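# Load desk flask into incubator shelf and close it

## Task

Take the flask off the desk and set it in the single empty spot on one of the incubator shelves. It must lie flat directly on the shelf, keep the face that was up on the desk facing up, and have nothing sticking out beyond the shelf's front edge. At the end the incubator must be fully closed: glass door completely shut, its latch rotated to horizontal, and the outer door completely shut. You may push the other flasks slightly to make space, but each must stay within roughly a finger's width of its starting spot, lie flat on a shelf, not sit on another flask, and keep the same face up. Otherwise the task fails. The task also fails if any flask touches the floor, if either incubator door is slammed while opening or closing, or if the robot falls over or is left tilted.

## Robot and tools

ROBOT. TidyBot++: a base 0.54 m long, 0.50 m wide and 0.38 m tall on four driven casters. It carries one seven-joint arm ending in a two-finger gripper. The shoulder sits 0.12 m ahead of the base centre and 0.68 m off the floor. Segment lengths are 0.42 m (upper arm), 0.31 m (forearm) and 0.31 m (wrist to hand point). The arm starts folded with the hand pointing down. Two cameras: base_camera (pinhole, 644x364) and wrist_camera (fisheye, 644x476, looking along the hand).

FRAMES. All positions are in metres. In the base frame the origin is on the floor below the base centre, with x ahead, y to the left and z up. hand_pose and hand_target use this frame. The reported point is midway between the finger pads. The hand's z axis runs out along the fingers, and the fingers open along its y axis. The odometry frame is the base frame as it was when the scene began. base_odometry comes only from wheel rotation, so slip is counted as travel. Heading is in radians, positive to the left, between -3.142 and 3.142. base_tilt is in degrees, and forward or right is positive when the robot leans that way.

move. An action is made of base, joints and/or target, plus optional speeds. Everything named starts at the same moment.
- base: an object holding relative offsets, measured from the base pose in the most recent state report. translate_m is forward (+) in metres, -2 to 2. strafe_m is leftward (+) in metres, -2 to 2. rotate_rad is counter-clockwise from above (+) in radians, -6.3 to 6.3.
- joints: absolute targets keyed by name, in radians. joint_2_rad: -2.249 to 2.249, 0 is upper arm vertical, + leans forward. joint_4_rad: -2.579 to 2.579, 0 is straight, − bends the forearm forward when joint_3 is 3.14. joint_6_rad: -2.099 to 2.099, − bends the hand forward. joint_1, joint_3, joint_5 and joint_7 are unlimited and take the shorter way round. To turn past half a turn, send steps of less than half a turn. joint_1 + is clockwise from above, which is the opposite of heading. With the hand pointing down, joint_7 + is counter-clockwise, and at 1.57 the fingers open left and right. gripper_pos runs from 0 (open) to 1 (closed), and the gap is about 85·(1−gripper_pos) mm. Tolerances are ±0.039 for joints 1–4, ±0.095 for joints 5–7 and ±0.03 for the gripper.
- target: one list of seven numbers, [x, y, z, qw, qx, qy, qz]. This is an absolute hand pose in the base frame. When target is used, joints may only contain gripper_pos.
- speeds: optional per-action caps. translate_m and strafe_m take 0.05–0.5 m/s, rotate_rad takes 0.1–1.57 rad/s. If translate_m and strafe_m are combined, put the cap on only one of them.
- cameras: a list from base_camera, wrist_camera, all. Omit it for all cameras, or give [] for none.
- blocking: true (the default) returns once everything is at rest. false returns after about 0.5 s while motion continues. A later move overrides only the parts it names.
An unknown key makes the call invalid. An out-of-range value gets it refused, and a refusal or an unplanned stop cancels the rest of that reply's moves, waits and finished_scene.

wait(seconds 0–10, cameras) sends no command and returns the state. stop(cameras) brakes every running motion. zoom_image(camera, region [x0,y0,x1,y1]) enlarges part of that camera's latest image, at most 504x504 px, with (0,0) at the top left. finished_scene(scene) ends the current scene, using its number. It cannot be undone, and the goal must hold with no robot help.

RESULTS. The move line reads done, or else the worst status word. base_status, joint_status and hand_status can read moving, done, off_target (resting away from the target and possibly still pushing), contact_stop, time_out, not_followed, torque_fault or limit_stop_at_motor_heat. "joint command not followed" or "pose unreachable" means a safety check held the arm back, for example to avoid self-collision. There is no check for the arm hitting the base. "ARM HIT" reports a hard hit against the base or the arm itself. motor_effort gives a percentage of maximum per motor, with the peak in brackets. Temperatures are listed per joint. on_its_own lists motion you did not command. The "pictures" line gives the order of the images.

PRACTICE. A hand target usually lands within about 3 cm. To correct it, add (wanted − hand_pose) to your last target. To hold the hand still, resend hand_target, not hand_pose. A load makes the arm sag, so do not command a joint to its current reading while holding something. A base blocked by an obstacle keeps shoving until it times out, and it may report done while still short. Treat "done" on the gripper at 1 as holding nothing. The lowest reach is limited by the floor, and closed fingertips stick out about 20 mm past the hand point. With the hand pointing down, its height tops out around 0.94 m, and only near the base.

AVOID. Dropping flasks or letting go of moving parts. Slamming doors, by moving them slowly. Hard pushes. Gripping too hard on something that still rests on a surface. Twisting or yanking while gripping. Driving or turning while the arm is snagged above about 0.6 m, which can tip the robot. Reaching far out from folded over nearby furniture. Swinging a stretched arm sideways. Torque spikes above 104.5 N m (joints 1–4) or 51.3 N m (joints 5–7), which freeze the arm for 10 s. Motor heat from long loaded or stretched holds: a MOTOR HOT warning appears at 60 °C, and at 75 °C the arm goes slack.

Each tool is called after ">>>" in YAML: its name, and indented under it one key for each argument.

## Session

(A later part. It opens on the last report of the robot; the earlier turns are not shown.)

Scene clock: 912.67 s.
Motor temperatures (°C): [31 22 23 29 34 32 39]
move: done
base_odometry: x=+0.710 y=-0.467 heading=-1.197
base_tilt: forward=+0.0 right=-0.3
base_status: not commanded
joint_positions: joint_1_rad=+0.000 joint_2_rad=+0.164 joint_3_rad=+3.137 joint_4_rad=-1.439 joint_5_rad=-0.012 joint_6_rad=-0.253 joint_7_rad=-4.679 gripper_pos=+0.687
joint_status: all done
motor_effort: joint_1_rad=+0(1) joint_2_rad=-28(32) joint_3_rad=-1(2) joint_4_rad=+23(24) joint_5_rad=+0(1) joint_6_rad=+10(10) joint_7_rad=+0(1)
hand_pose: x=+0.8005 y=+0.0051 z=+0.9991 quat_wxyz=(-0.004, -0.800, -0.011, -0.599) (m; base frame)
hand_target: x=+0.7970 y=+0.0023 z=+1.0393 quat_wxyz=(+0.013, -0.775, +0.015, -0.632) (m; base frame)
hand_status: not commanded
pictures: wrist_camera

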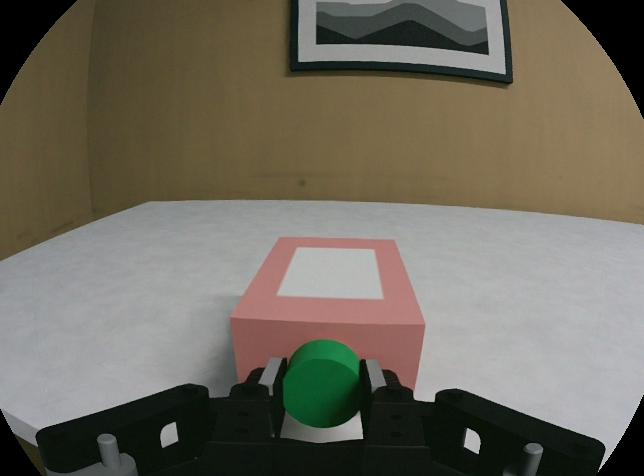

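>>> move:
  joints: {"joint_2_rad":0.18,"joint_4_rad":-1.185,"joint_6_rad":-0.49}
  cameras: ["wrist_camera"]

>>> move:
  base: {"translate_m":-0.6}
  speeds: {"translate_m":0.3}

Scene clock: 922.27 s.
Motor temperatures (°C): [31 22 23 30 34 32 39]
move: done
base_odometry: x=+0.710 y=-0.467 heading=-1.197
base_tilt: forward=+0.1 right=-0.3
base_status: not commanded
joint_positions: joint_1_rad=+0.000 joint_2_rad=+0.177 joint_3_rad=+3.137 joint_4_rad=-1.207 joint_5_rad=-0.012 joint_6_rad=-0.440 joint_7_rad=-4.679 gripper_pos=+0.687
joint_status: all done
motor_effort: joint_1_rad=+0(1) joint_2_rad=-29(31) joint_3_rad=-1(2) joint_4_rad=+22(25) joint_5_rad=+1(1) joint_6_rad=+10(11) joint_7_rad=+0(1)
hand_pose: x=+0.8031 y=+0.0057 z=+1.0765 quat_wxyz=(-0.003, -0.791, -0.012, -0.612) (m; base frame)
hand_target: x=+0.8008 y=+0.0023 z=+1.0727 quat_wxyz=(+0.013, -0.800, +0.016, -0.600) (m; base frame)
hand_status: not commanded
pictures: wrist_camera

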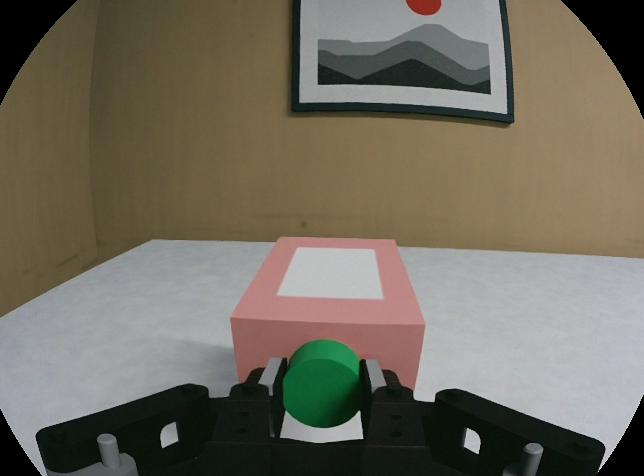

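Scene clock: 925.27 s.
Motor temperatures (°C): [31 22 23 30 34 32 39]
move: done
base_odometry: x=+0.492 y=+0.092 heading=-1.197
base_tilt: forward=+0.0 right=-0.3
base_status: done
joint_positions: joint_1_rad=+0.000 joint_2_rad=+0.190 joint_3_rad=+3.137 joint_4_rad=-1.206 joint_5_rad=-0.012 joint_6_rad=-0.445 joint_7_rad=-4.679 gripper_pos=+0.687
joint_status: not commanded
motor_effort: joint_1_rad=+0(4) joint_2_rad=-30(33) joint_3_rad=-1(4) joint_4_rad=+23(24) joint_5_rad=+0(1) joint_6_rad=+10(10) joint_7_rad=+0(1)
hand_pose: x=+0.8079 y=+0.0056 z=+1.0669 quat_wxyz=(-0.003, -0.796, -0.012, -0.606) (m; base frame)
hand_target: x=+0.8008 y=+0.0023 z=+1.0727 quat_wxyz=(+0.013, -0.800, +0.016, -0.600) (m; base frame)
hand_status: not commanded
pictures: base_camera, wrist_camera

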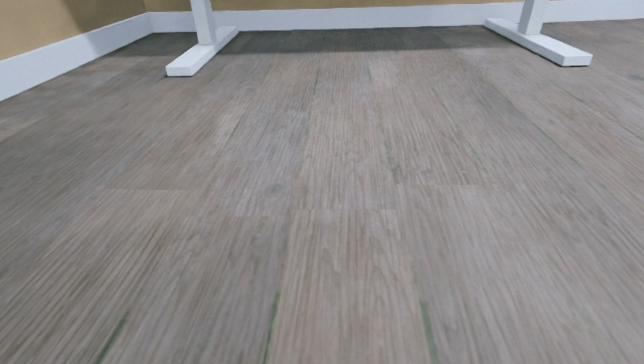

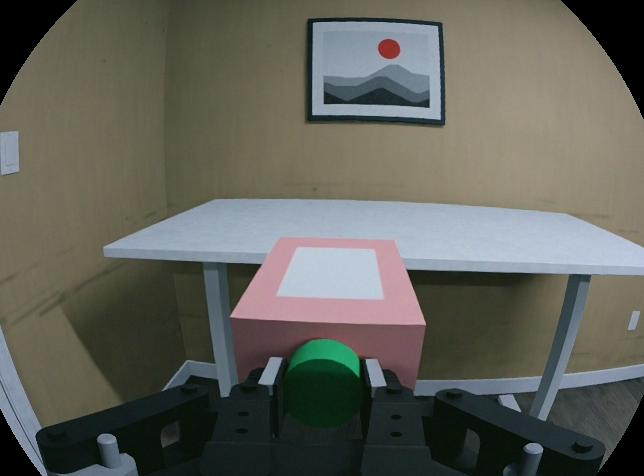

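>>> move:
  base: {"rotate_rad":-1.6}
  speeds: {"rotate_rad":0.6}

Scene clock: 932.97 s.
Motor temperatures (°C): [31 22 23 30 34 32 39]
move: done
base_odometry: x=+0.492 y=+0.092 heading=-2.797
base_tilt: forward=+0.0 right=-0.3
base_status: done
joint_positions: joint_1_rad=+0.003 joint_2_rad=+0.190 joint_3_rad=+3.139 joint_4_rad=-1.206 joint_5_rad=-0.012 joint_6_rad=-0.445 joint_7_rad=-4.679 gripper_pos=+0.687
joint_status: not commanded
motor_effort: joint_1_rad=-1(5) joint_2_rad=-30(31) joint_3_rad=-1(4) joint_4_rad=+23(24) joint_5_rad=+0(1) joint_6_rad=+10(10) joint_7_rad=+0(1)
hand_pose: x=+0.8080 y=+0.0024 z=+1.0669 quat_wxyz=(-0.005, -0.796, -0.010, -0.606) (m; base frame)
hand_target: x=+0.8008 y=+0.0023 z=+1.0727 quat_wxyz=(+0.013, -0.800, +0.016, -0.600) (m; base frame)
hand_status: not commanded
pictures: base_camera, wrist_camera

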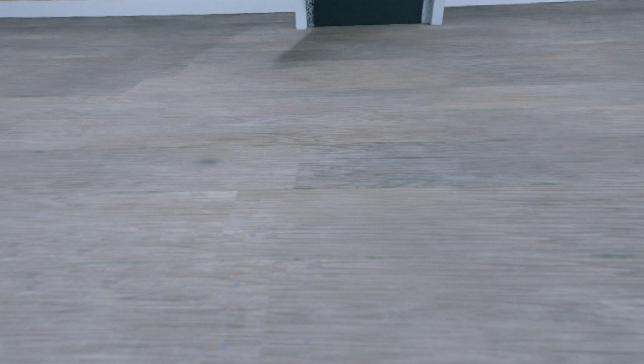

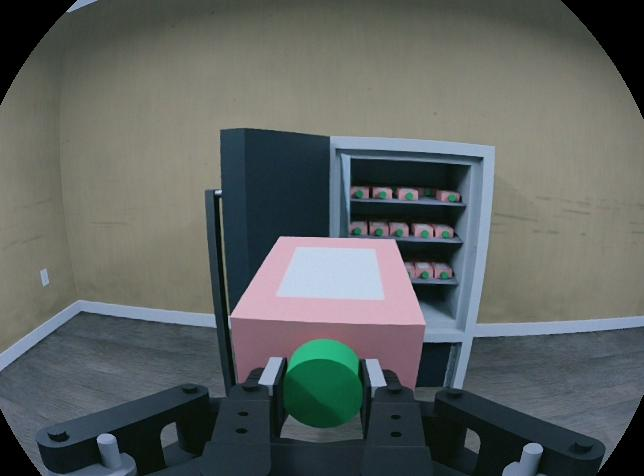

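>>> move:
  base: {"strafe_m":-0.45}
  speeds: {"strafe_m":0.3}

>>> zoom_image:
  camera: "wrist_camera"
  region: [240, 120, 420, 260]

Scene clock: 963.23 s.
Motor temperatures (°C): [31 22 23 30 34 32 39]
move: done
base_odometry: x=+0.340 y=+0.516 heading=-2.798
base_tilt: forward=+0.0 right=-0.3
base_status: done
joint_positions: joint_1_rad=+0.002 joint_2_rad=+0.190 joint_3_rad=+3.139 joint_4_rad=-1.206 joint_5_rad=-0.012 joint_6_rad=-0.445 joint_7_rad=-4.679 gripper_pos=+0.687
joint_status: not commanded
motor_effort: joint_1_rad=-1(3) joint_2_rad=-30(31) joint_3_rad=-1(3) joint_4_rad=+23(23) joint_5_rad=+0(1) joint_6_rad=+10(10) joint_7_rad=+1(1)
hand_pose: x=+0.8080 y=+0.0031 z=+1.0669 quat_wxyz=(-0.004, -0.796, -0.010, -0.606) (m; base frame)
hand_target: x=+0.8008 y=+0.0023 z=+1.0727 quat_wxyz=(+0.013, -0.800, +0.016, -0.600) (m; base frame)
hand_status: not commanded
pictures: base_camera, wrist_camera

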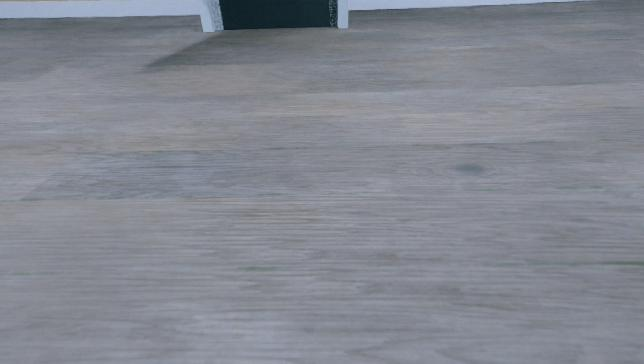

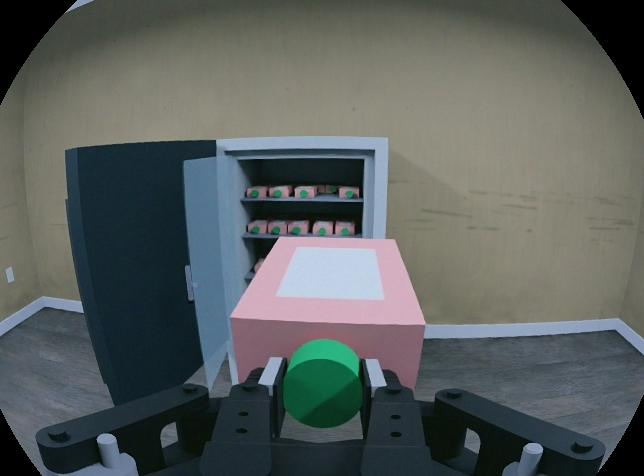

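Scaled by 2.800.

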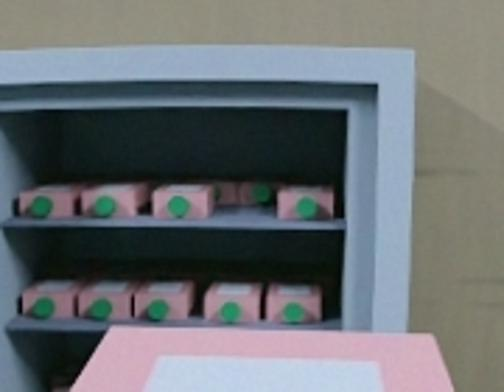

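>>> move:
  base: {"translate_m":0.45}
  speeds: {"translate_m":0.3}

>>> zoom_image:
  camera: "wrist_camera"
  region: [200, 100, 430, 250]

Scene clock: 980.40 s.
Motor temperatures (°C): [31 22 23 30 34 32 39]
move: done
base_odometry: x=-0.084 y=+0.364 heading=-2.798
base_tilt: forward=+0.1 right=-0.3
base_status: done
joint_positions: joint_1_rad=+0.002 joint_2_rad=+0.194 joint_3_rad=+3.139 joint_4_rad=-1.205 joint_5_rad=-0.012 joint_6_rad=-0.446 joint_7_rad=-4.679 gripper_pos=+0.687
joint_status: not commanded
motor_effort: joint_1_rad=+0(2) joint_2_rad=-30(33) joint_3_rad=-1(2) joint_4_rad=+22(23) joint_5_rad=+0(1) joint_6_rad=+10(10) joint_7_rad=+1(1)
hand_pose: x=+0.8096 y=+0.0031 z=+1.0637 quat_wxyz=(-0.004, -0.797, -0.010, -0.604) (m; base frame)
hand_target: x=+0.8008 y=+0.0023 z=+1.0727 quat_wxyz=(+0.013, -0.800, +0.016, -0.600) (m; base frame)
hand_status: not commanded
pictures: base_camera, wrist_camera

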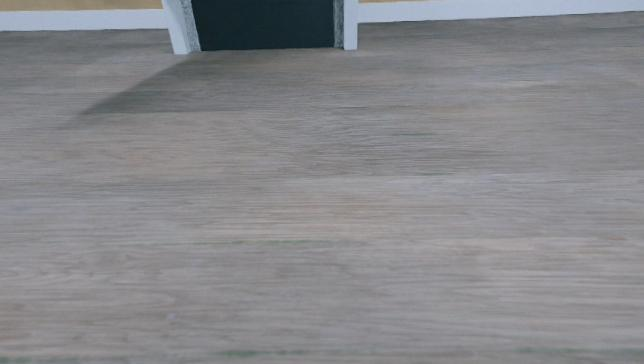

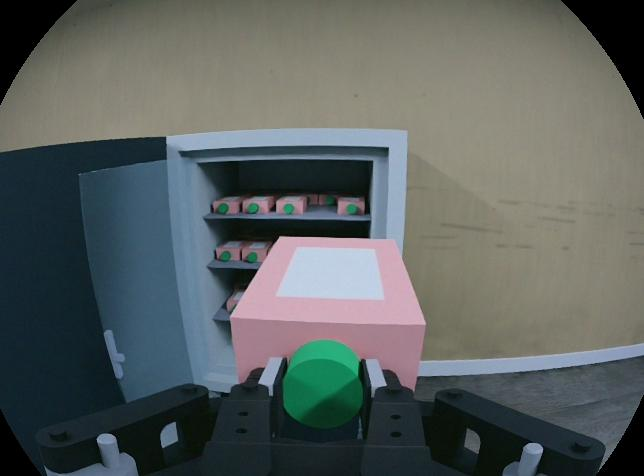

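Scaled by 2.191.

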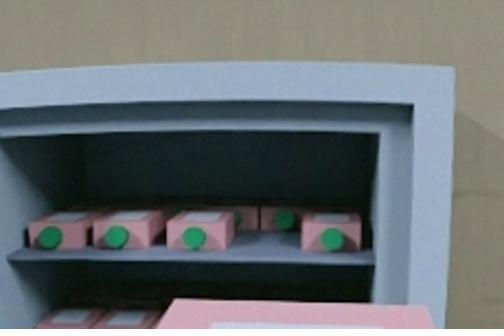

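>>> zoom_image:
  camera: "wrist_camera"
  region: [280, 120, 420, 240]

>>> zoom_image:
  camera: "wrist_camera"
  region: [160, 120, 300, 240]

Scaled by 3.600.

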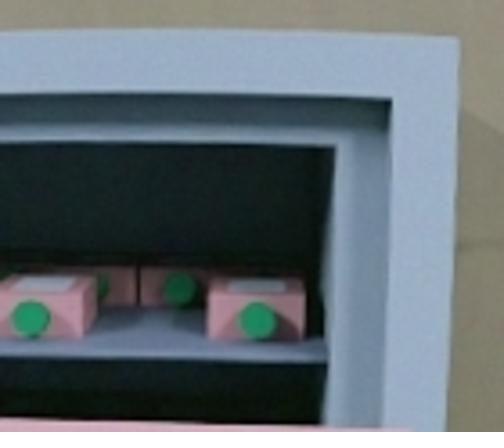

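Scaled by 3.600.

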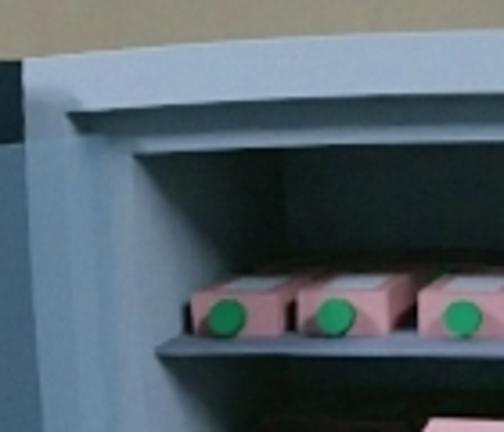

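>>> zoom_image:
  camera: "wrist_camera"
  region: [220, 220, 440, 440]

Scaled by 2.291.

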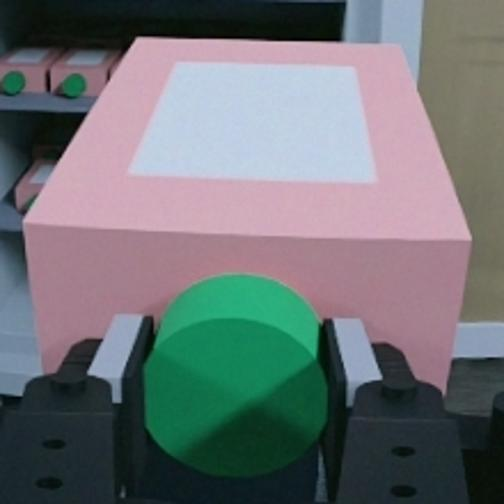

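>>> move:
  joints: {"joint_2_rad":0.172,"joint_4_rad":-1.315,"joint_6_rad":-0.42}
  base: {"rotate_rad":0.065}
  speeds: {"rotate_rad":0.3}
  cameras: []

>>> move:
  base: {"translate_m":0.2,"strafe_m":-0.08}
  speeds: {"translate_m":0.15}
  cameras: ["wrist_camera"]

>>> zoom_image:
  camera: "wrist_camera"
  region: [200, 120, 440, 360]

Scene clock: 1070.00 s.
Motor temperatures (°C): [31 22 23 30 34 32 39]
move: done
base_odometry: x=-0.084 y=+0.364 heading=-2.733
base_tilt: forward=+0.1 right=-0.3
base_status: done
joint_positions: joint_1_rad=-0.005 joint_2_rad=+0.192 joint_3_rad=+3.136 joint_4_rad=-1.318 joint_5_rad=-0.012 joint_6_rad=-0.446 joint_7_rad=-4.679 gripper_pos=+0.687
joint_status: all done
motor_effort: joint_1_rad=+0(3) joint_2_rad=-30(32) joint_3_rad=+0(4) joint_4_rad=+23(25) joint_5_rad=+0(1) joint_6_rad=+9(10) joint_7_rad=+0(1)
hand_pose: x=+0.8015 y=+0.0096 z=+0.9972 quat_wxyz=(-0.001, -0.829, -0.015, -0.559) (m; base frame)
hand_target: x=+0.7981 y=+0.0023 z=+1.0200 quat_wxyz=(+0.012, -0.815, +0.016, -0.579) (m; base frame)
hand_status: not commanded
pictures: none
No camera images: "cameras" was empty.

Scene clock: 1072.10 s.
Motor temperatures (°C): [31 22 23 30 34 32 39]
move: done
base_odometry: x=-0.300 y=+0.358 heading=-2.732
base_tilt: forward=+0.1 right=-0.3
base_status: done
joint_positions: joint_1_rad=-0.005 joint_2_rad=+0.189 joint_3_rad=+3.136 joint_4_rad=-1.318 joint_5_rad=-0.012 joint_6_rad=-0.446 joint_7_rad=-4.679 gripper_pos=+0.687
joint_status: not commanded
motor_effort: joint_1_rad=+0(1) joint_2_rad=-30(32) joint_3_rad=-1(2) joint_4_rad=+23(24) joint_5_rad=+1(1) joint_6_rad=+9(10) joint_7_rad=+1(1)
hand_pose: x=+0.8004 y=+0.0095 z=+0.9994 quat_wxyz=(-0.001, -0.828, -0.015, -0.560) (m; base frame)
hand_target: x=+0.7981 y=+0.0023 z=+1.0200 quat_wxyz=(+0.012, -0.815, +0.016, -0.579) (m; base frame)
hand_status: not commanded
pictures: wrist_camera

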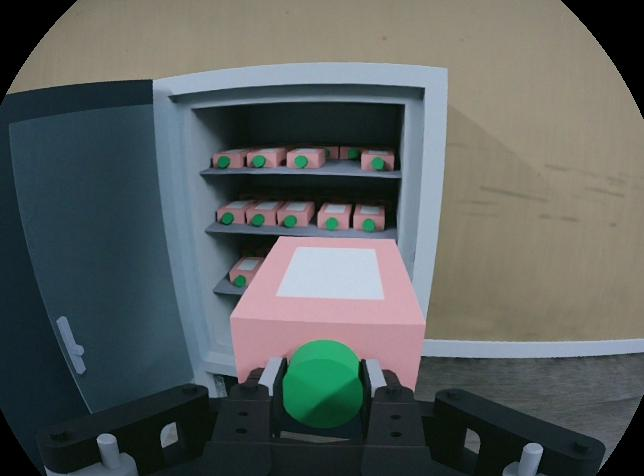

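Scaled by 2.100.

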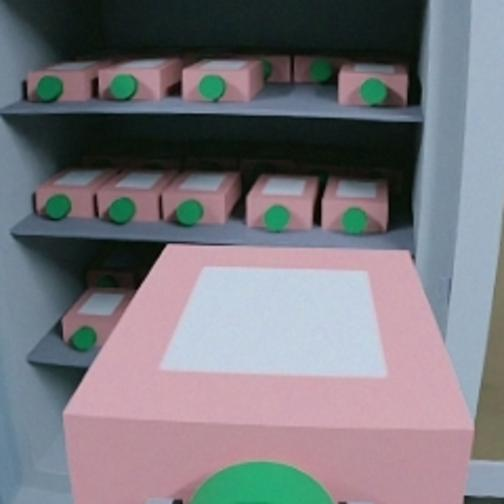

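>>> move:
  joints: {"joint_6_rad":-0.33}
  base: {"translate_m":0.35,"strafe_m":-0.01}
  speeds: {"translate_m":0.15}
  cameras: ["wrist_camera"]

>>> zoom_image:
  camera: "wrist_camera"
  region: [220, 100, 440, 320]

Scene clock: 1103.03 s.
Motor temperatures (°C): [31 23 23 30 34 32 39]
move: done
base_odometry: x=-0.625 y=+0.228 heading=-2.732
base_tilt: forward=+0.1 right=-0.3
base_status: done
joint_positions: joint_1_rad=-0.005 joint_2_rad=+0.188 joint_3_rad=+3.136 joint_4_rad=-1.319 joint_5_rad=-0.012 joint_6_rad=-0.357 joint_7_rad=-4.679 gripper_pos=+0.687
joint_status: all done
motor_effort: joint_1_rad=+0(2) joint_2_rad=-30(33) joint_3_rad=-1(2) joint_4_rad=+23(25) joint_5_rad=+0(1) joint_6_rad=+9(11) joint_7_rad=+1(1)
hand_pose: x=+0.8091 y=+0.0092 z=+1.0254 quat_wxyz=(-0.001, -0.803, -0.014, -0.596) (m; base frame)
hand_target: x=+0.8062 y=+0.0023 z=+1.0468 quat_wxyz=(+0.013, -0.788, +0.016, -0.615) (m; base frame)
hand_status: not commanded
pictures: wrist_camera

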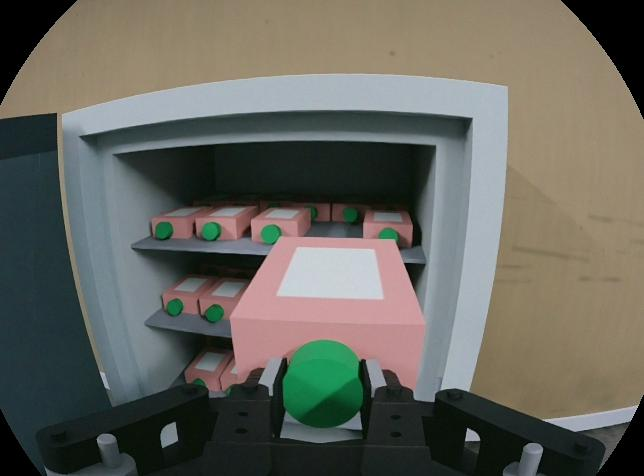

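Scaled by 2.291.

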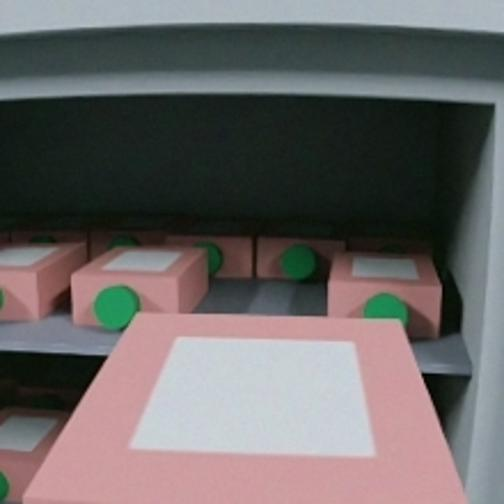

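>>> move:
  base: {"translate_m":0.17,"strafe_m":0.01}
  speeds: {"translate_m":0.1}
  cameras: ["wrist_camera"]

>>> zoom_image:
  camera: "wrist_camera"
  region: [200, 140, 440, 380]

Scene clock: 1138.37 s.
Motor temperatures (°C): [31 23 23 30 34 32 39]
move: done
base_odometry: x=-0.777 y=+0.151 heading=-2.732
base_tilt: forward=+0.1 right=-0.4
base_status: done
joint_positions: joint_1_rad=-0.005 joint_2_rad=+0.187 joint_3_rad=+3.136 joint_4_rad=-1.319 joint_5_rad=-0.012 joint_6_rad=-0.357 joint_7_rad=-4.679 gripper_pos=+0.687
joint_status: not commanded
motor_effort: joint_1_rad=-1(2) joint_2_rad=-30(33) joint_3_rad=-1(2) joint_4_rad=+23(24) joint_5_rad=+0(1) joint_6_rad=+10(10) joint_7_rad=+1(1)
hand_pose: x=+0.8089 y=+0.0092 z=+1.0258 quat_wxyz=(-0.001, -0.802, -0.014, -0.597) (m; base frame)
hand_target: x=+0.8062 y=+0.0023 z=+1.0468 quat_wxyz=(+0.013, -0.788, +0.016, -0.615) (m; base frame)
hand_status: not commanded
pictures: wrist_camera

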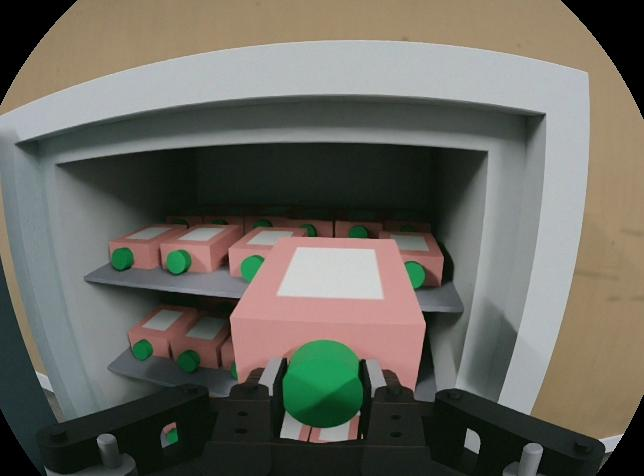

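Scaled by 2.100.

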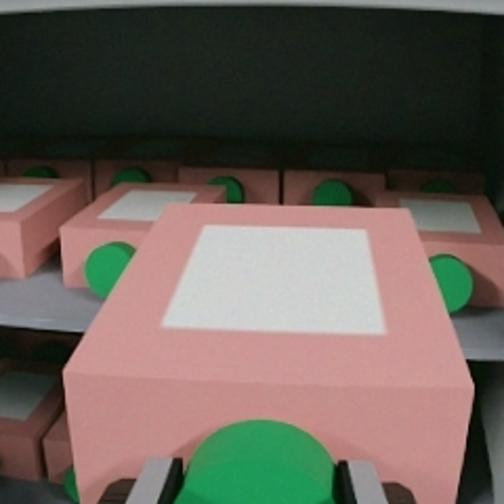

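>>> move:
  joints: {"joint_2_rad":0.168,"joint_4_rad":-1.43,"joint_6_rad":-0.255}
  cameras: ["wrist_camera"]

>>> zoom_image:
  camera: "wrist_camera"
  region: [180, 100, 460, 380]

Scene clock: 1157.10 s.
Motor temperatures (°C): [31 23 23 30 34 32 39]
move: done
base_odometry: x=-0.777 y=+0.151 heading=-2.732
base_tilt: forward=+0.0 right=-0.4
base_status: not commanded
joint_positions: joint_1_rad=-0.005 joint_2_rad=+0.187 joint_3_rad=+3.136 joint_4_rad=-1.431 joint_5_rad=-0.012 joint_6_rad=-0.304 joint_7_rad=-4.679 gripper_pos=+0.687
joint_status: all done
motor_effort: joint_1_rad=+0(1) joint_2_rad=-30(31) joint_3_rad=-1(2) joint_4_rad=+23(25) joint_5_rad=+0(1) joint_6_rad=+10(10) joint_7_rad=+1(1)
hand_pose: x=+0.8033 y=+0.0090 z=+0.9735 quat_wxyz=(-0.001, -0.820, -0.014, -0.573) (m; base frame)
hand_target: x=+0.8026 y=+0.0023 z=+1.0014 quat_wxyz=(+0.013, -0.799, +0.016, -0.600) (m; base frame)
hand_status: not commanded
pictures: wrist_camera

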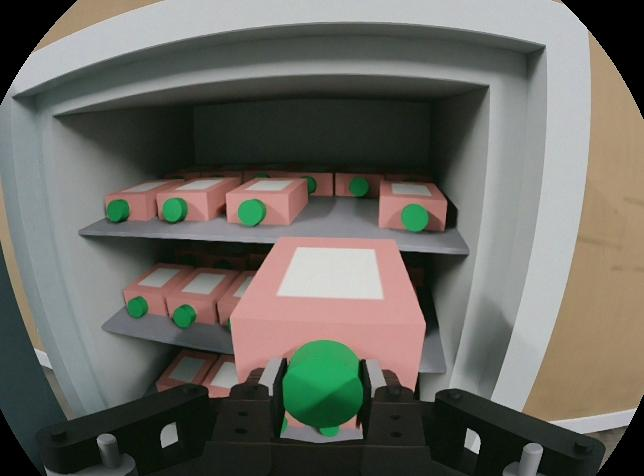

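Scaled by 1.800.

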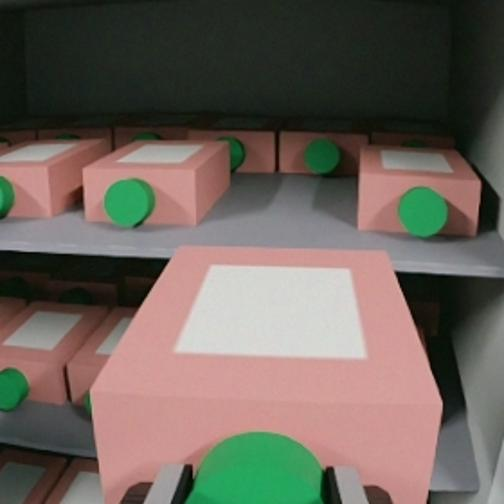

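>>> move:
  joints: {"joint_4_rad":-1.397}
  cameras: ["wrist_camera"]

>>> zoom_image:
  camera: "wrist_camera"
  region: [180, 100, 460, 380]

Scene clock: 1174.33 s.
Motor temperatures (°C): [31 23 23 30 34 32 39]
move: done
base_odometry: x=-0.777 y=+0.151 heading=-2.732
base_tilt: forward=+0.1 right=-0.3
base_status: not commanded
joint_positions: joint_1_rad=-0.005 joint_2_rad=+0.186 joint_3_rad=+3.136 joint_4_rad=-1.414 joint_5_rad=-0.012 joint_6_rad=-0.301 joint_7_rad=-4.679 gripper_pos=+0.687
joint_status: all done
motor_effort: joint_1_rad=+0(1) joint_2_rad=-30(31) joint_3_rad=-1(2) joint_4_rad=+23(25) joint_5_rad=+0(1) joint_6_rad=+9(10) joint_7_rad=+0(1)
hand_pose: x=+0.8055 y=+0.0090 z=+0.9852 quat_wxyz=(-0.001, -0.814, -0.014, -0.581) (m; base frame)
hand_target: x=+0.8054 y=+0.0023 z=+1.0217 quat_wxyz=(+0.013, -0.789, +0.016, -0.614) (m; base frame)
hand_status: not commanded
pictures: wrist_camera

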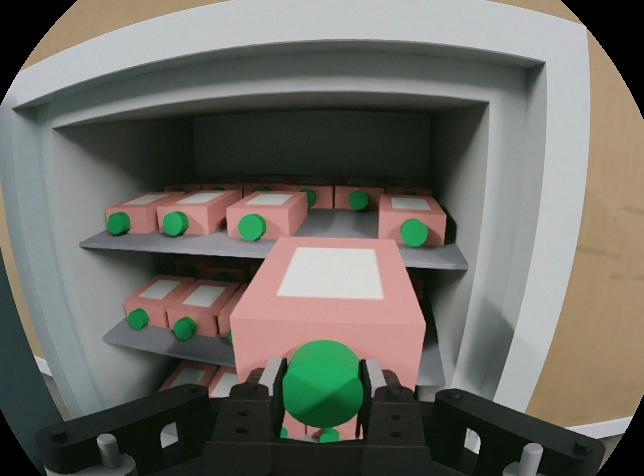

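Scaled by 1.800.

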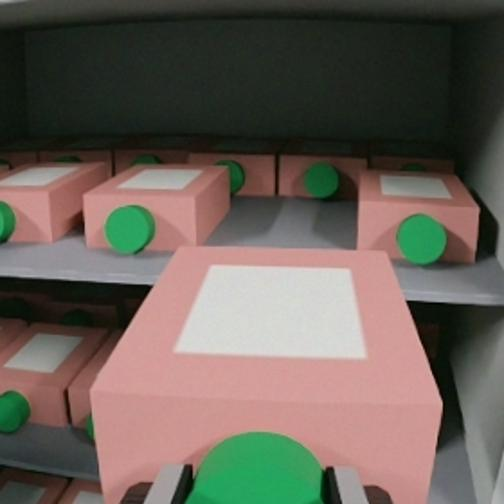

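>>> move:
  joints: {"joint_2_rad":0.155}
  base: {"rotate_rad":-0.08,"strafe_m":0.07}
  speeds: {"strafe_m":0.1,"rotate_rad":0.15}
  cameras: ["wrist_camera"]

>>> zoom_image:
  camera: "wrist_camera"
  region: [180, 100, 460, 380]

Scene clock: 1231.73 s.
Motor temperatures (°C): [31 23 23 30 34 32 39]
move: done
base_odometry: x=-0.749 y=+0.087 heading=-2.813
base_tilt: forward=+0.1 right=-0.3
base_status: done
joint_positions: joint_1_rad=-0.005 joint_2_rad=+0.181 joint_3_rad=+3.137 joint_4_rad=-1.414 joint_5_rad=-0.012 joint_6_rad=-0.301 joint_7_rad=-4.679 gripper_pos=+0.687
joint_status: all done
motor_effort: joint_1_rad=+0(3) joint_2_rad=-30(31) joint_3_rad=-1(3) joint_4_rad=+23(24) joint_5_rad=+0(1) joint_6_rad=+10(10) joint_7_rad=+0(1)
hand_pose: x=+0.8038 y=+0.0089 z=+0.9891 quat_wxyz=(-0.002, -0.812, -0.013, -0.584) (m; base frame)
hand_target: x=+0.8009 y=+0.0023 z=+1.0306 quat_wxyz=(+0.013, -0.785, +0.015, -0.619) (m; base frame)
hand_status: not commanded
pictures: wrist_camera

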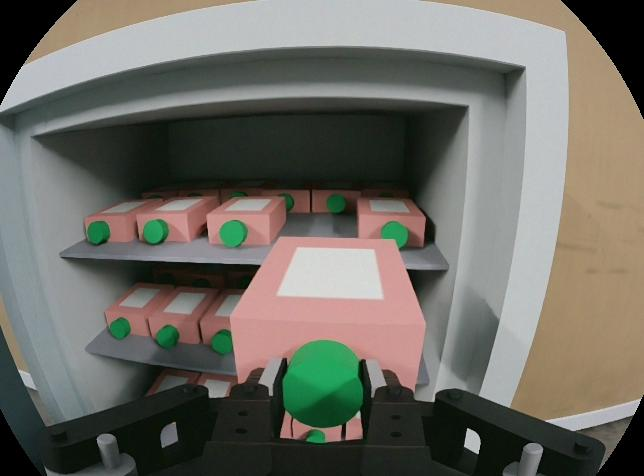

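Scaled by 1.800.

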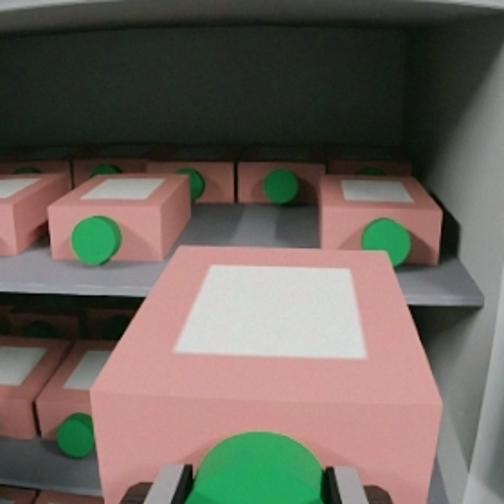

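>>> move:
  base: {"translate_m":0.12,"strafe_m":0.021}
  speeds: {"translate_m":0.08}
  cameras: ["wrist_camera"]

>>> zoom_image:
  camera: "wrist_camera"
  region: [180, 100, 460, 380]

Scene clock: 1253.47 s.
Motor temperatures (°C): [31 23 23 30 34 32 39]
move: done
base_odometry: x=-0.856 y=+0.028 heading=-2.813
base_tilt: forward=+0.0 right=-0.3
base_status: done
joint_positions: joint_1_rad=-0.005 joint_2_rad=+0.175 joint_3_rad=+3.137 joint_4_rad=-1.414 joint_5_rad=-0.012 joint_6_rad=-0.300 joint_7_rad=-4.679 gripper_pos=+0.687
joint_status: not commanded
motor_effort: joint_1_rad=+0(2) joint_2_rad=-29(33) joint_3_rad=-1(3) joint_4_rad=+23(24) joint_5_rad=+0(1) joint_6_rad=+10(10) joint_7_rad=+1(1)
hand_pose: x=+0.8021 y=+0.0088 z=+0.9935 quat_wxyz=(-0.002, -0.810, -0.013, -0.586) (m; base frame)
hand_target: x=+0.8009 y=+0.0023 z=+1.0306 quat_wxyz=(+0.013, -0.785, +0.015, -0.619) (m; base frame)
hand_status: not commanded
pictures: wrist_camera

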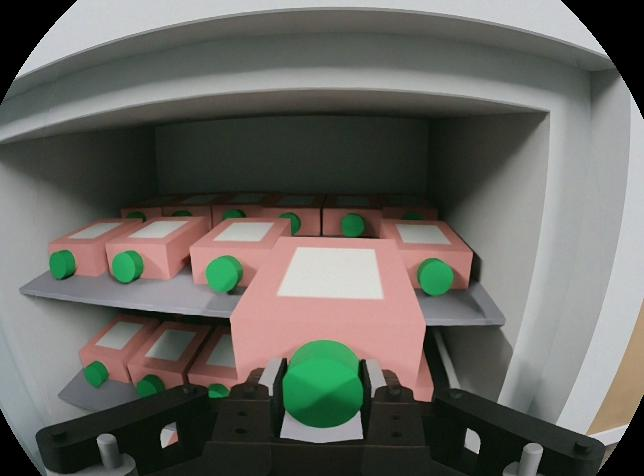

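Scaled by 1.800.

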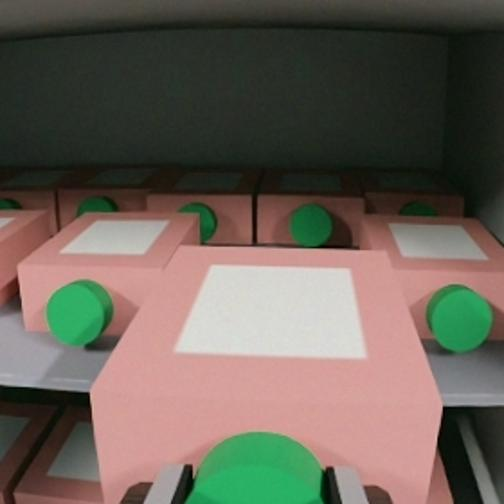

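>>> move:
  base: {"translate_m":0.08,"strafe_m":0.002}
  speeds: {"translate_m":0.05}
  cameras: ["wrist_camera"]

>>> zoom_image:
  camera: "wrist_camera"
  region: [150, 140, 500, 440]

Scene clock: 1268.43 s.
Motor temperatures (°C): [31 23 23 30 34 32 39]
move: done
base_odometry: x=-0.931 y=+0.000 heading=-2.813
base_tilt: forward=+0.1 right=-0.3
base_status: done
joint_positions: joint_1_rad=-0.005 joint_2_rad=+0.173 joint_3_rad=+3.137 joint_4_rad=-1.414 joint_5_rad=-0.012 joint_6_rad=-0.300 joint_7_rad=-4.679 gripper_pos=+0.687
joint_status: not commanded
motor_effort: joint_1_rad=-1(1) joint_2_rad=-29(33) joint_3_rad=-1(2) joint_4_rad=+23(24) joint_5_rad=+0(1) joint_6_rad=+10(10) joint_7_rad=+1(1)
hand_pose: x=+0.8016 y=+0.0088 z=+0.9947 quat_wxyz=(-0.002, -0.809, -0.013, -0.587) (m; base frame)
hand_target: x=+0.8009 y=+0.0023 z=+1.0306 quat_wxyz=(+0.013, -0.785, +0.015, -0.619) (m; base frame)
hand_status: not commanded
pictures: wrist_camera

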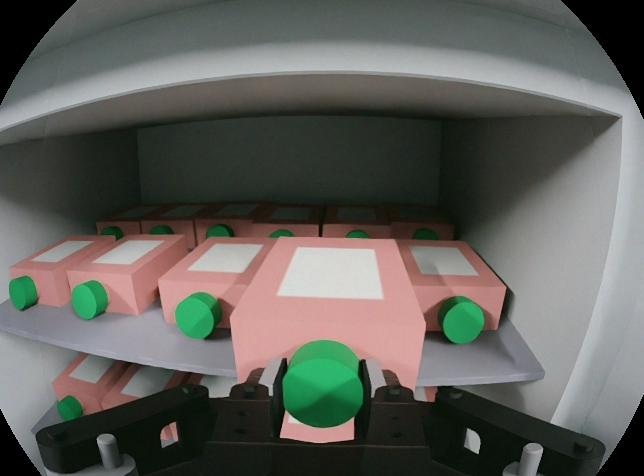

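Scaled by 1.440.

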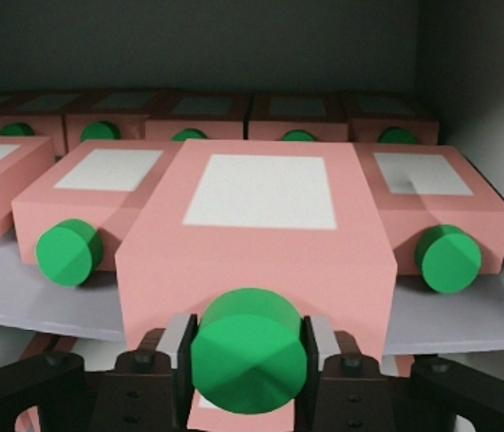

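>>> move:
  base: {"translate_m":0.055,"strafe_m":0.0}
  speeds: {"translate_m":0.05}
  cameras: ["wrist_camera"]

>>> zoom_image:
  camera: "wrist_camera"
  region: [150, 140, 500, 440]

Scene clock: 1288.73 s.
Motor temperatures (°C): [31 23 23 30 34 32 39]
move: done
base_odometry: x=-0.983 y=-0.018 heading=-2.812
base_tilt: forward=+0.1 right=-0.2
base_status: done
joint_positions: joint_1_rad=-0.005 joint_2_rad=+0.172 joint_3_rad=+3.137 joint_4_rad=-1.414 joint_5_rad=-0.012 joint_6_rad=-0.300 joint_7_rad=-4.679 gripper_pos=+0.687
joint_status: not commanded
motor_effort: joint_1_rad=+0(2) joint_2_rad=-29(33) joint_3_rad=-1(2) joint_4_rad=+23(24) joint_5_rad=+0(1) joint_6_rad=+9(10) joint_7_rad=+1(1)
hand_pose: x=+0.8012 y=+0.0088 z=+0.9956 quat_wxyz=(-0.002, -0.809, -0.013, -0.588) (m; base frame)
hand_target: x=+0.8009 y=+0.0023 z=+1.0306 quat_wxyz=(+0.013, -0.785, +0.015, -0.619) (m; base frame)
hand_status: not commanded
pictures: wrist_camera

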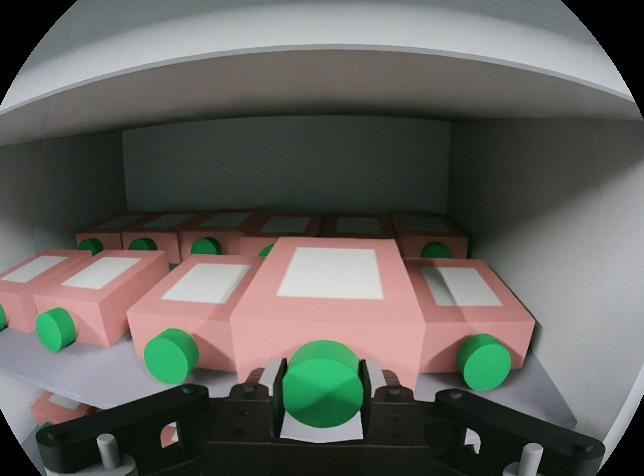

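Scaled by 1.440.

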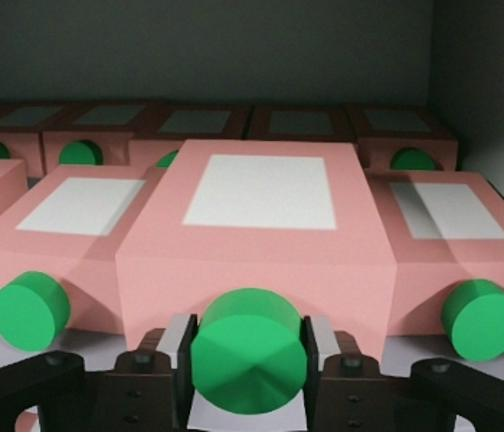

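>>> move:
  base: {"translate_m":0.04,"strafe_m":0.001}
  speeds: {"translate_m":0.05}
  cameras: ["wrist_camera"]

>>> zoom_image:
  camera: "wrist_camera"
  region: [80, 180, 560, 440]

Scene clock: 1307.40 s.
Motor temperatures (°C): [31 23 23 30 34 32 39]
move: done
base_odometry: x=-1.021 y=-0.032 heading=-2.812
base_tilt: forward=+0.0 right=-0.3
base_status: done
joint_positions: joint_1_rad=-0.005 joint_2_rad=+0.171 joint_3_rad=+3.137 joint_4_rad=-1.414 joint_5_rad=-0.012 joint_6_rad=-0.299 joint_7_rad=-4.679 gripper_pos=+0.687
joint_status: not commanded
motor_effort: joint_1_rad=+0(2) joint_2_rad=-30(33) joint_3_rad=-1(2) joint_4_rad=+23(24) joint_5_rad=+0(1) joint_6_rad=+10(10) joint_7_rad=+0(1)
hand_pose: x=+0.8009 y=+0.0088 z=+0.9963 quat_wxyz=(-0.002, -0.809, -0.013, -0.588) (m; base frame)
hand_target: x=+0.8009 y=+0.0023 z=+1.0306 quat_wxyz=(+0.013, -0.785, +0.015, -0.619) (m; base frame)
hand_status: not commanded
pictures: wrist_camera

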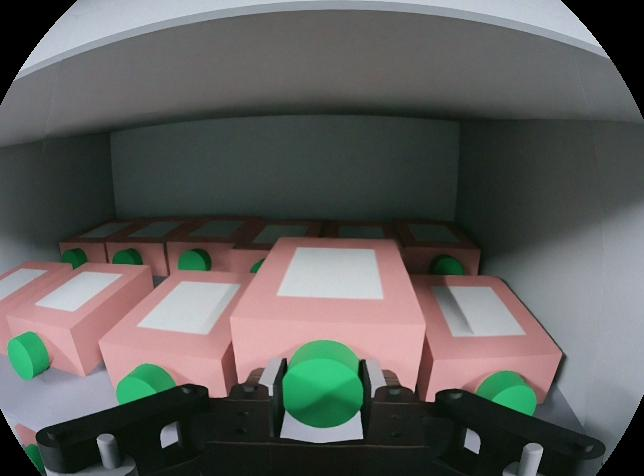

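Scaled by 1.050.

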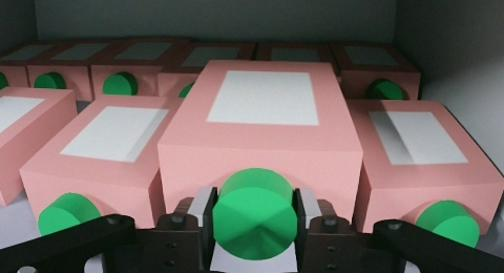

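>>> move:
  base: {"translate_m":0.028,"strafe_m":0.001}
  speeds: {"translate_m":0.05}
  cameras: ["wrist_camera"]

>>> move:
  joints: {"joint_4_rad":-1.415}
  cameras: ["wrist_camera"]

Scene clock: 1326.47 s.
Motor temperatures (°C): [31 23 23 30 34 32 39]
move: done
base_odometry: x=-1.047 y=-0.042 heading=-2.812
base_tilt: forward=+0.0 right=-0.3
base_status: done
joint_positions: joint_1_rad=-0.005 joint_2_rad=+0.170 joint_3_rad=+3.137 joint_4_rad=-1.414 joint_5_rad=-0.012 joint_6_rad=-0.299 joint_7_rad=-4.679 gripper_pos=+0.687
joint_status: not commanded
motor_effort: joint_1_rad=+0(1) joint_2_rad=-29(33) joint_3_rad=-1(2) joint_4_rad=+22(24) joint_5_rad=+0(1) joint_6_rad=+9(10) joint_7_rad=+0(1)
hand_pose: x=+0.8007 y=+0.0088 z=+0.9967 quat_wxyz=(-0.002, -0.808, -0.013, -0.589) (m; base frame)
hand_target: x=+0.8009 y=+0.0023 z=+1.0306 quat_wxyz=(+0.013, -0.785, +0.015, -0.619) (m; base frame)
hand_status: not commanded
pictures: wrist_camera

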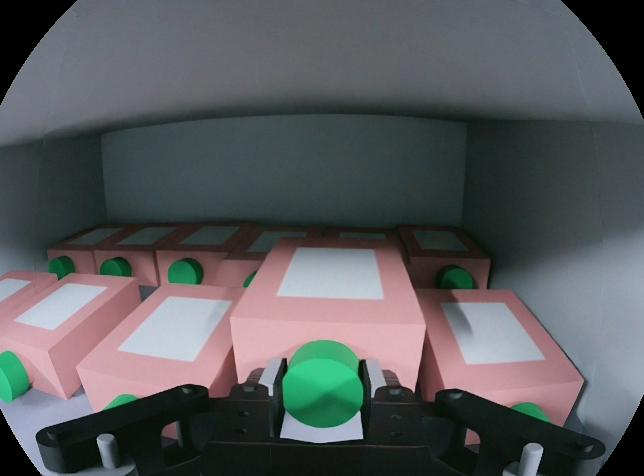

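Scene clock: 1327.03 s.
Motor temperatures (°C): [31 23 23 30 34 32 39]
move: done
base_odometry: x=-1.047 y=-0.042 heading=-2.812
base_tilt: forward=+0.1 right=-0.3
base_status: not commanded
joint_positions: joint_1_rad=-0.005 joint_2_rad=+0.170 joint_3_rad=+3.137 joint_4_rad=-1.420 joint_5_rad=-0.012 joint_6_rad=-0.299 joint_7_rad=-4.679 gripper_pos=+0.687
joint_status: all done
motor_effort: joint_1_rad=+0(1) joint_2_rad=-29(30) joint_3_rad=-1(2) joint_4_rad=+23(23) joint_5_rad=+0(1) joint_6_rad=+9(10) joint_7_rad=+1(1)
hand_pose: x=+0.8001 y=+0.0088 z=+0.9931 quat_wxyz=(-0.002, -0.810, -0.013, -0.586) (m; base frame)
hand_target: x=+0.7996 y=+0.0023 z=+1.0195 quat_wxyz=(+0.013, -0.791, +0.016, -0.612) (m; base frame)
hand_status: not commanded
pictures: wrist_camera

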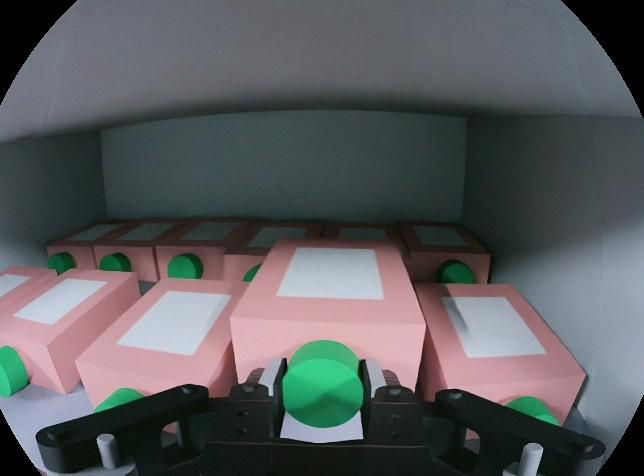

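>>> move:
  joints: {"joint_4_rad":-1.435,"joint_6_rad":-0.24}
  cameras: ["wrist_camera"]

Scene clock: 1336.83 s.
Motor temperatures (°C): [31 23 23 30 34 32 39]
move: done
base_odometry: x=-1.047 y=-0.042 heading=-2.812
base_tilt: forward=+0.0 right=-0.3
base_status: not commanded
joint_positions: joint_1_rad=-0.005 joint_2_rad=+0.170 joint_3_rad=+3.137 joint_4_rad=-1.434 joint_5_rad=-0.012 joint_6_rad=-0.285 joint_7_rad=-4.679 gripper_pos=+0.687
joint_status: all done
motor_effort: joint_1_rad=+0(2) joint_2_rad=-29(30) joint_3_rad=-1(2) joint_4_rad=+23(24) joint_5_rad=+0(0) joint_6_rad=+10(10) joint_7_rad=+0(1)
hand_pose: x=+0.8000 y=+0.0087 z=+0.9885 quat_wxyz=(-0.002, -0.810, -0.013, -0.586) (m; base frame)
hand_target: x=+0.7991 y=+0.0023 z=+1.0117 quat_wxyz=(+0.013, -0.792, +0.016, -0.610) (m; base frame)
hand_status: not commanded
pictures: wrist_camera

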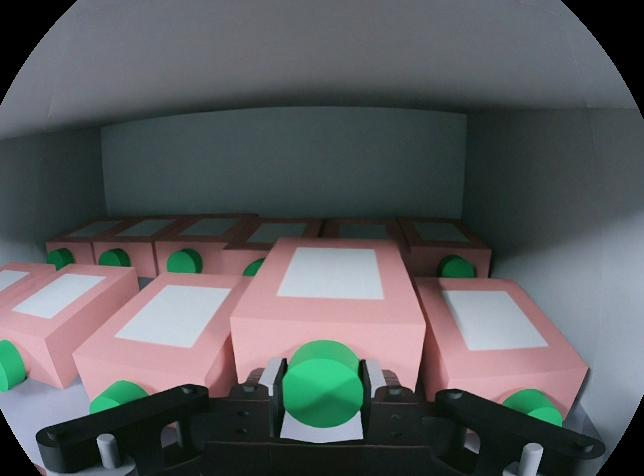

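>>> move:
  joints: {"joint_4_rad":-1.445}
  cameras: ["wrist_camera"]

>>> zoom_image:
  camera: "wrist_camera"
  region: [80, 180, 560, 440]

Scene clock: 1341.43 s.
Motor temperatures (°C): [31 23 23 30 34 32 39]
move: done
base_odometry: x=-1.047 y=-0.042 heading=-2.812
base_tilt: forward=+0.1 right=-0.4
base_status: not commanded
joint_positions: joint_1_rad=-0.005 joint_2_rad=+0.170 joint_3_rad=+3.137 joint_4_rad=-1.442 joint_5_rad=-0.012 joint_6_rad=-0.285 joint_7_rad=-4.679 gripper_pos=+0.687
joint_status: all done
motor_effort: joint_1_rad=-1(1) joint_2_rad=-29(30) joint_3_rad=+0(2) joint_4_rad=+23(24) joint_5_rad=+0(1) joint_6_rad=+9(10) joint_7_rad=+1(1)
hand_pose: x=+0.7991 y=+0.0087 z=+0.9838 quat_wxyz=(-0.002, -0.812, -0.013, -0.583) (m; base frame)
hand_target: x=+0.7982 y=+0.0023 z=+1.0056 quat_wxyz=(+0.013, -0.795, +0.016, -0.606) (m; base frame)
hand_status: not commanded
pictures: wrist_camera

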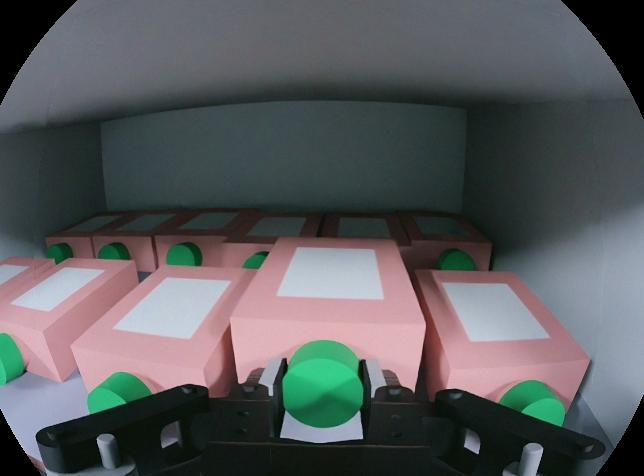

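Scaled by 1.050.

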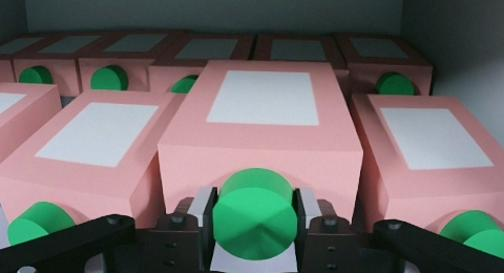

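>>> zoom_image:
  camera: "wrist_camera"
  region: [170, 230, 300, 410]

>>> zoom_image:
  camera: "wrist_camera"
  region: [370, 230, 500, 410]

Scaled by 2.800.

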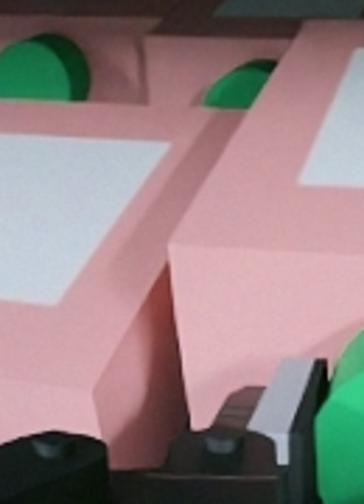

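Scaled by 2.800.

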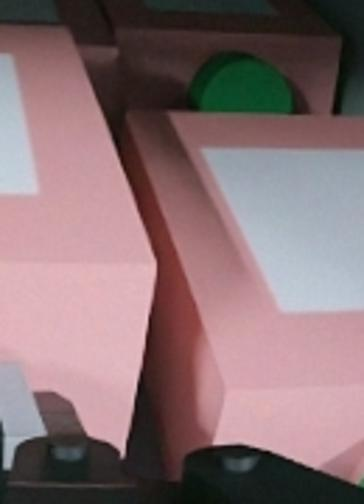

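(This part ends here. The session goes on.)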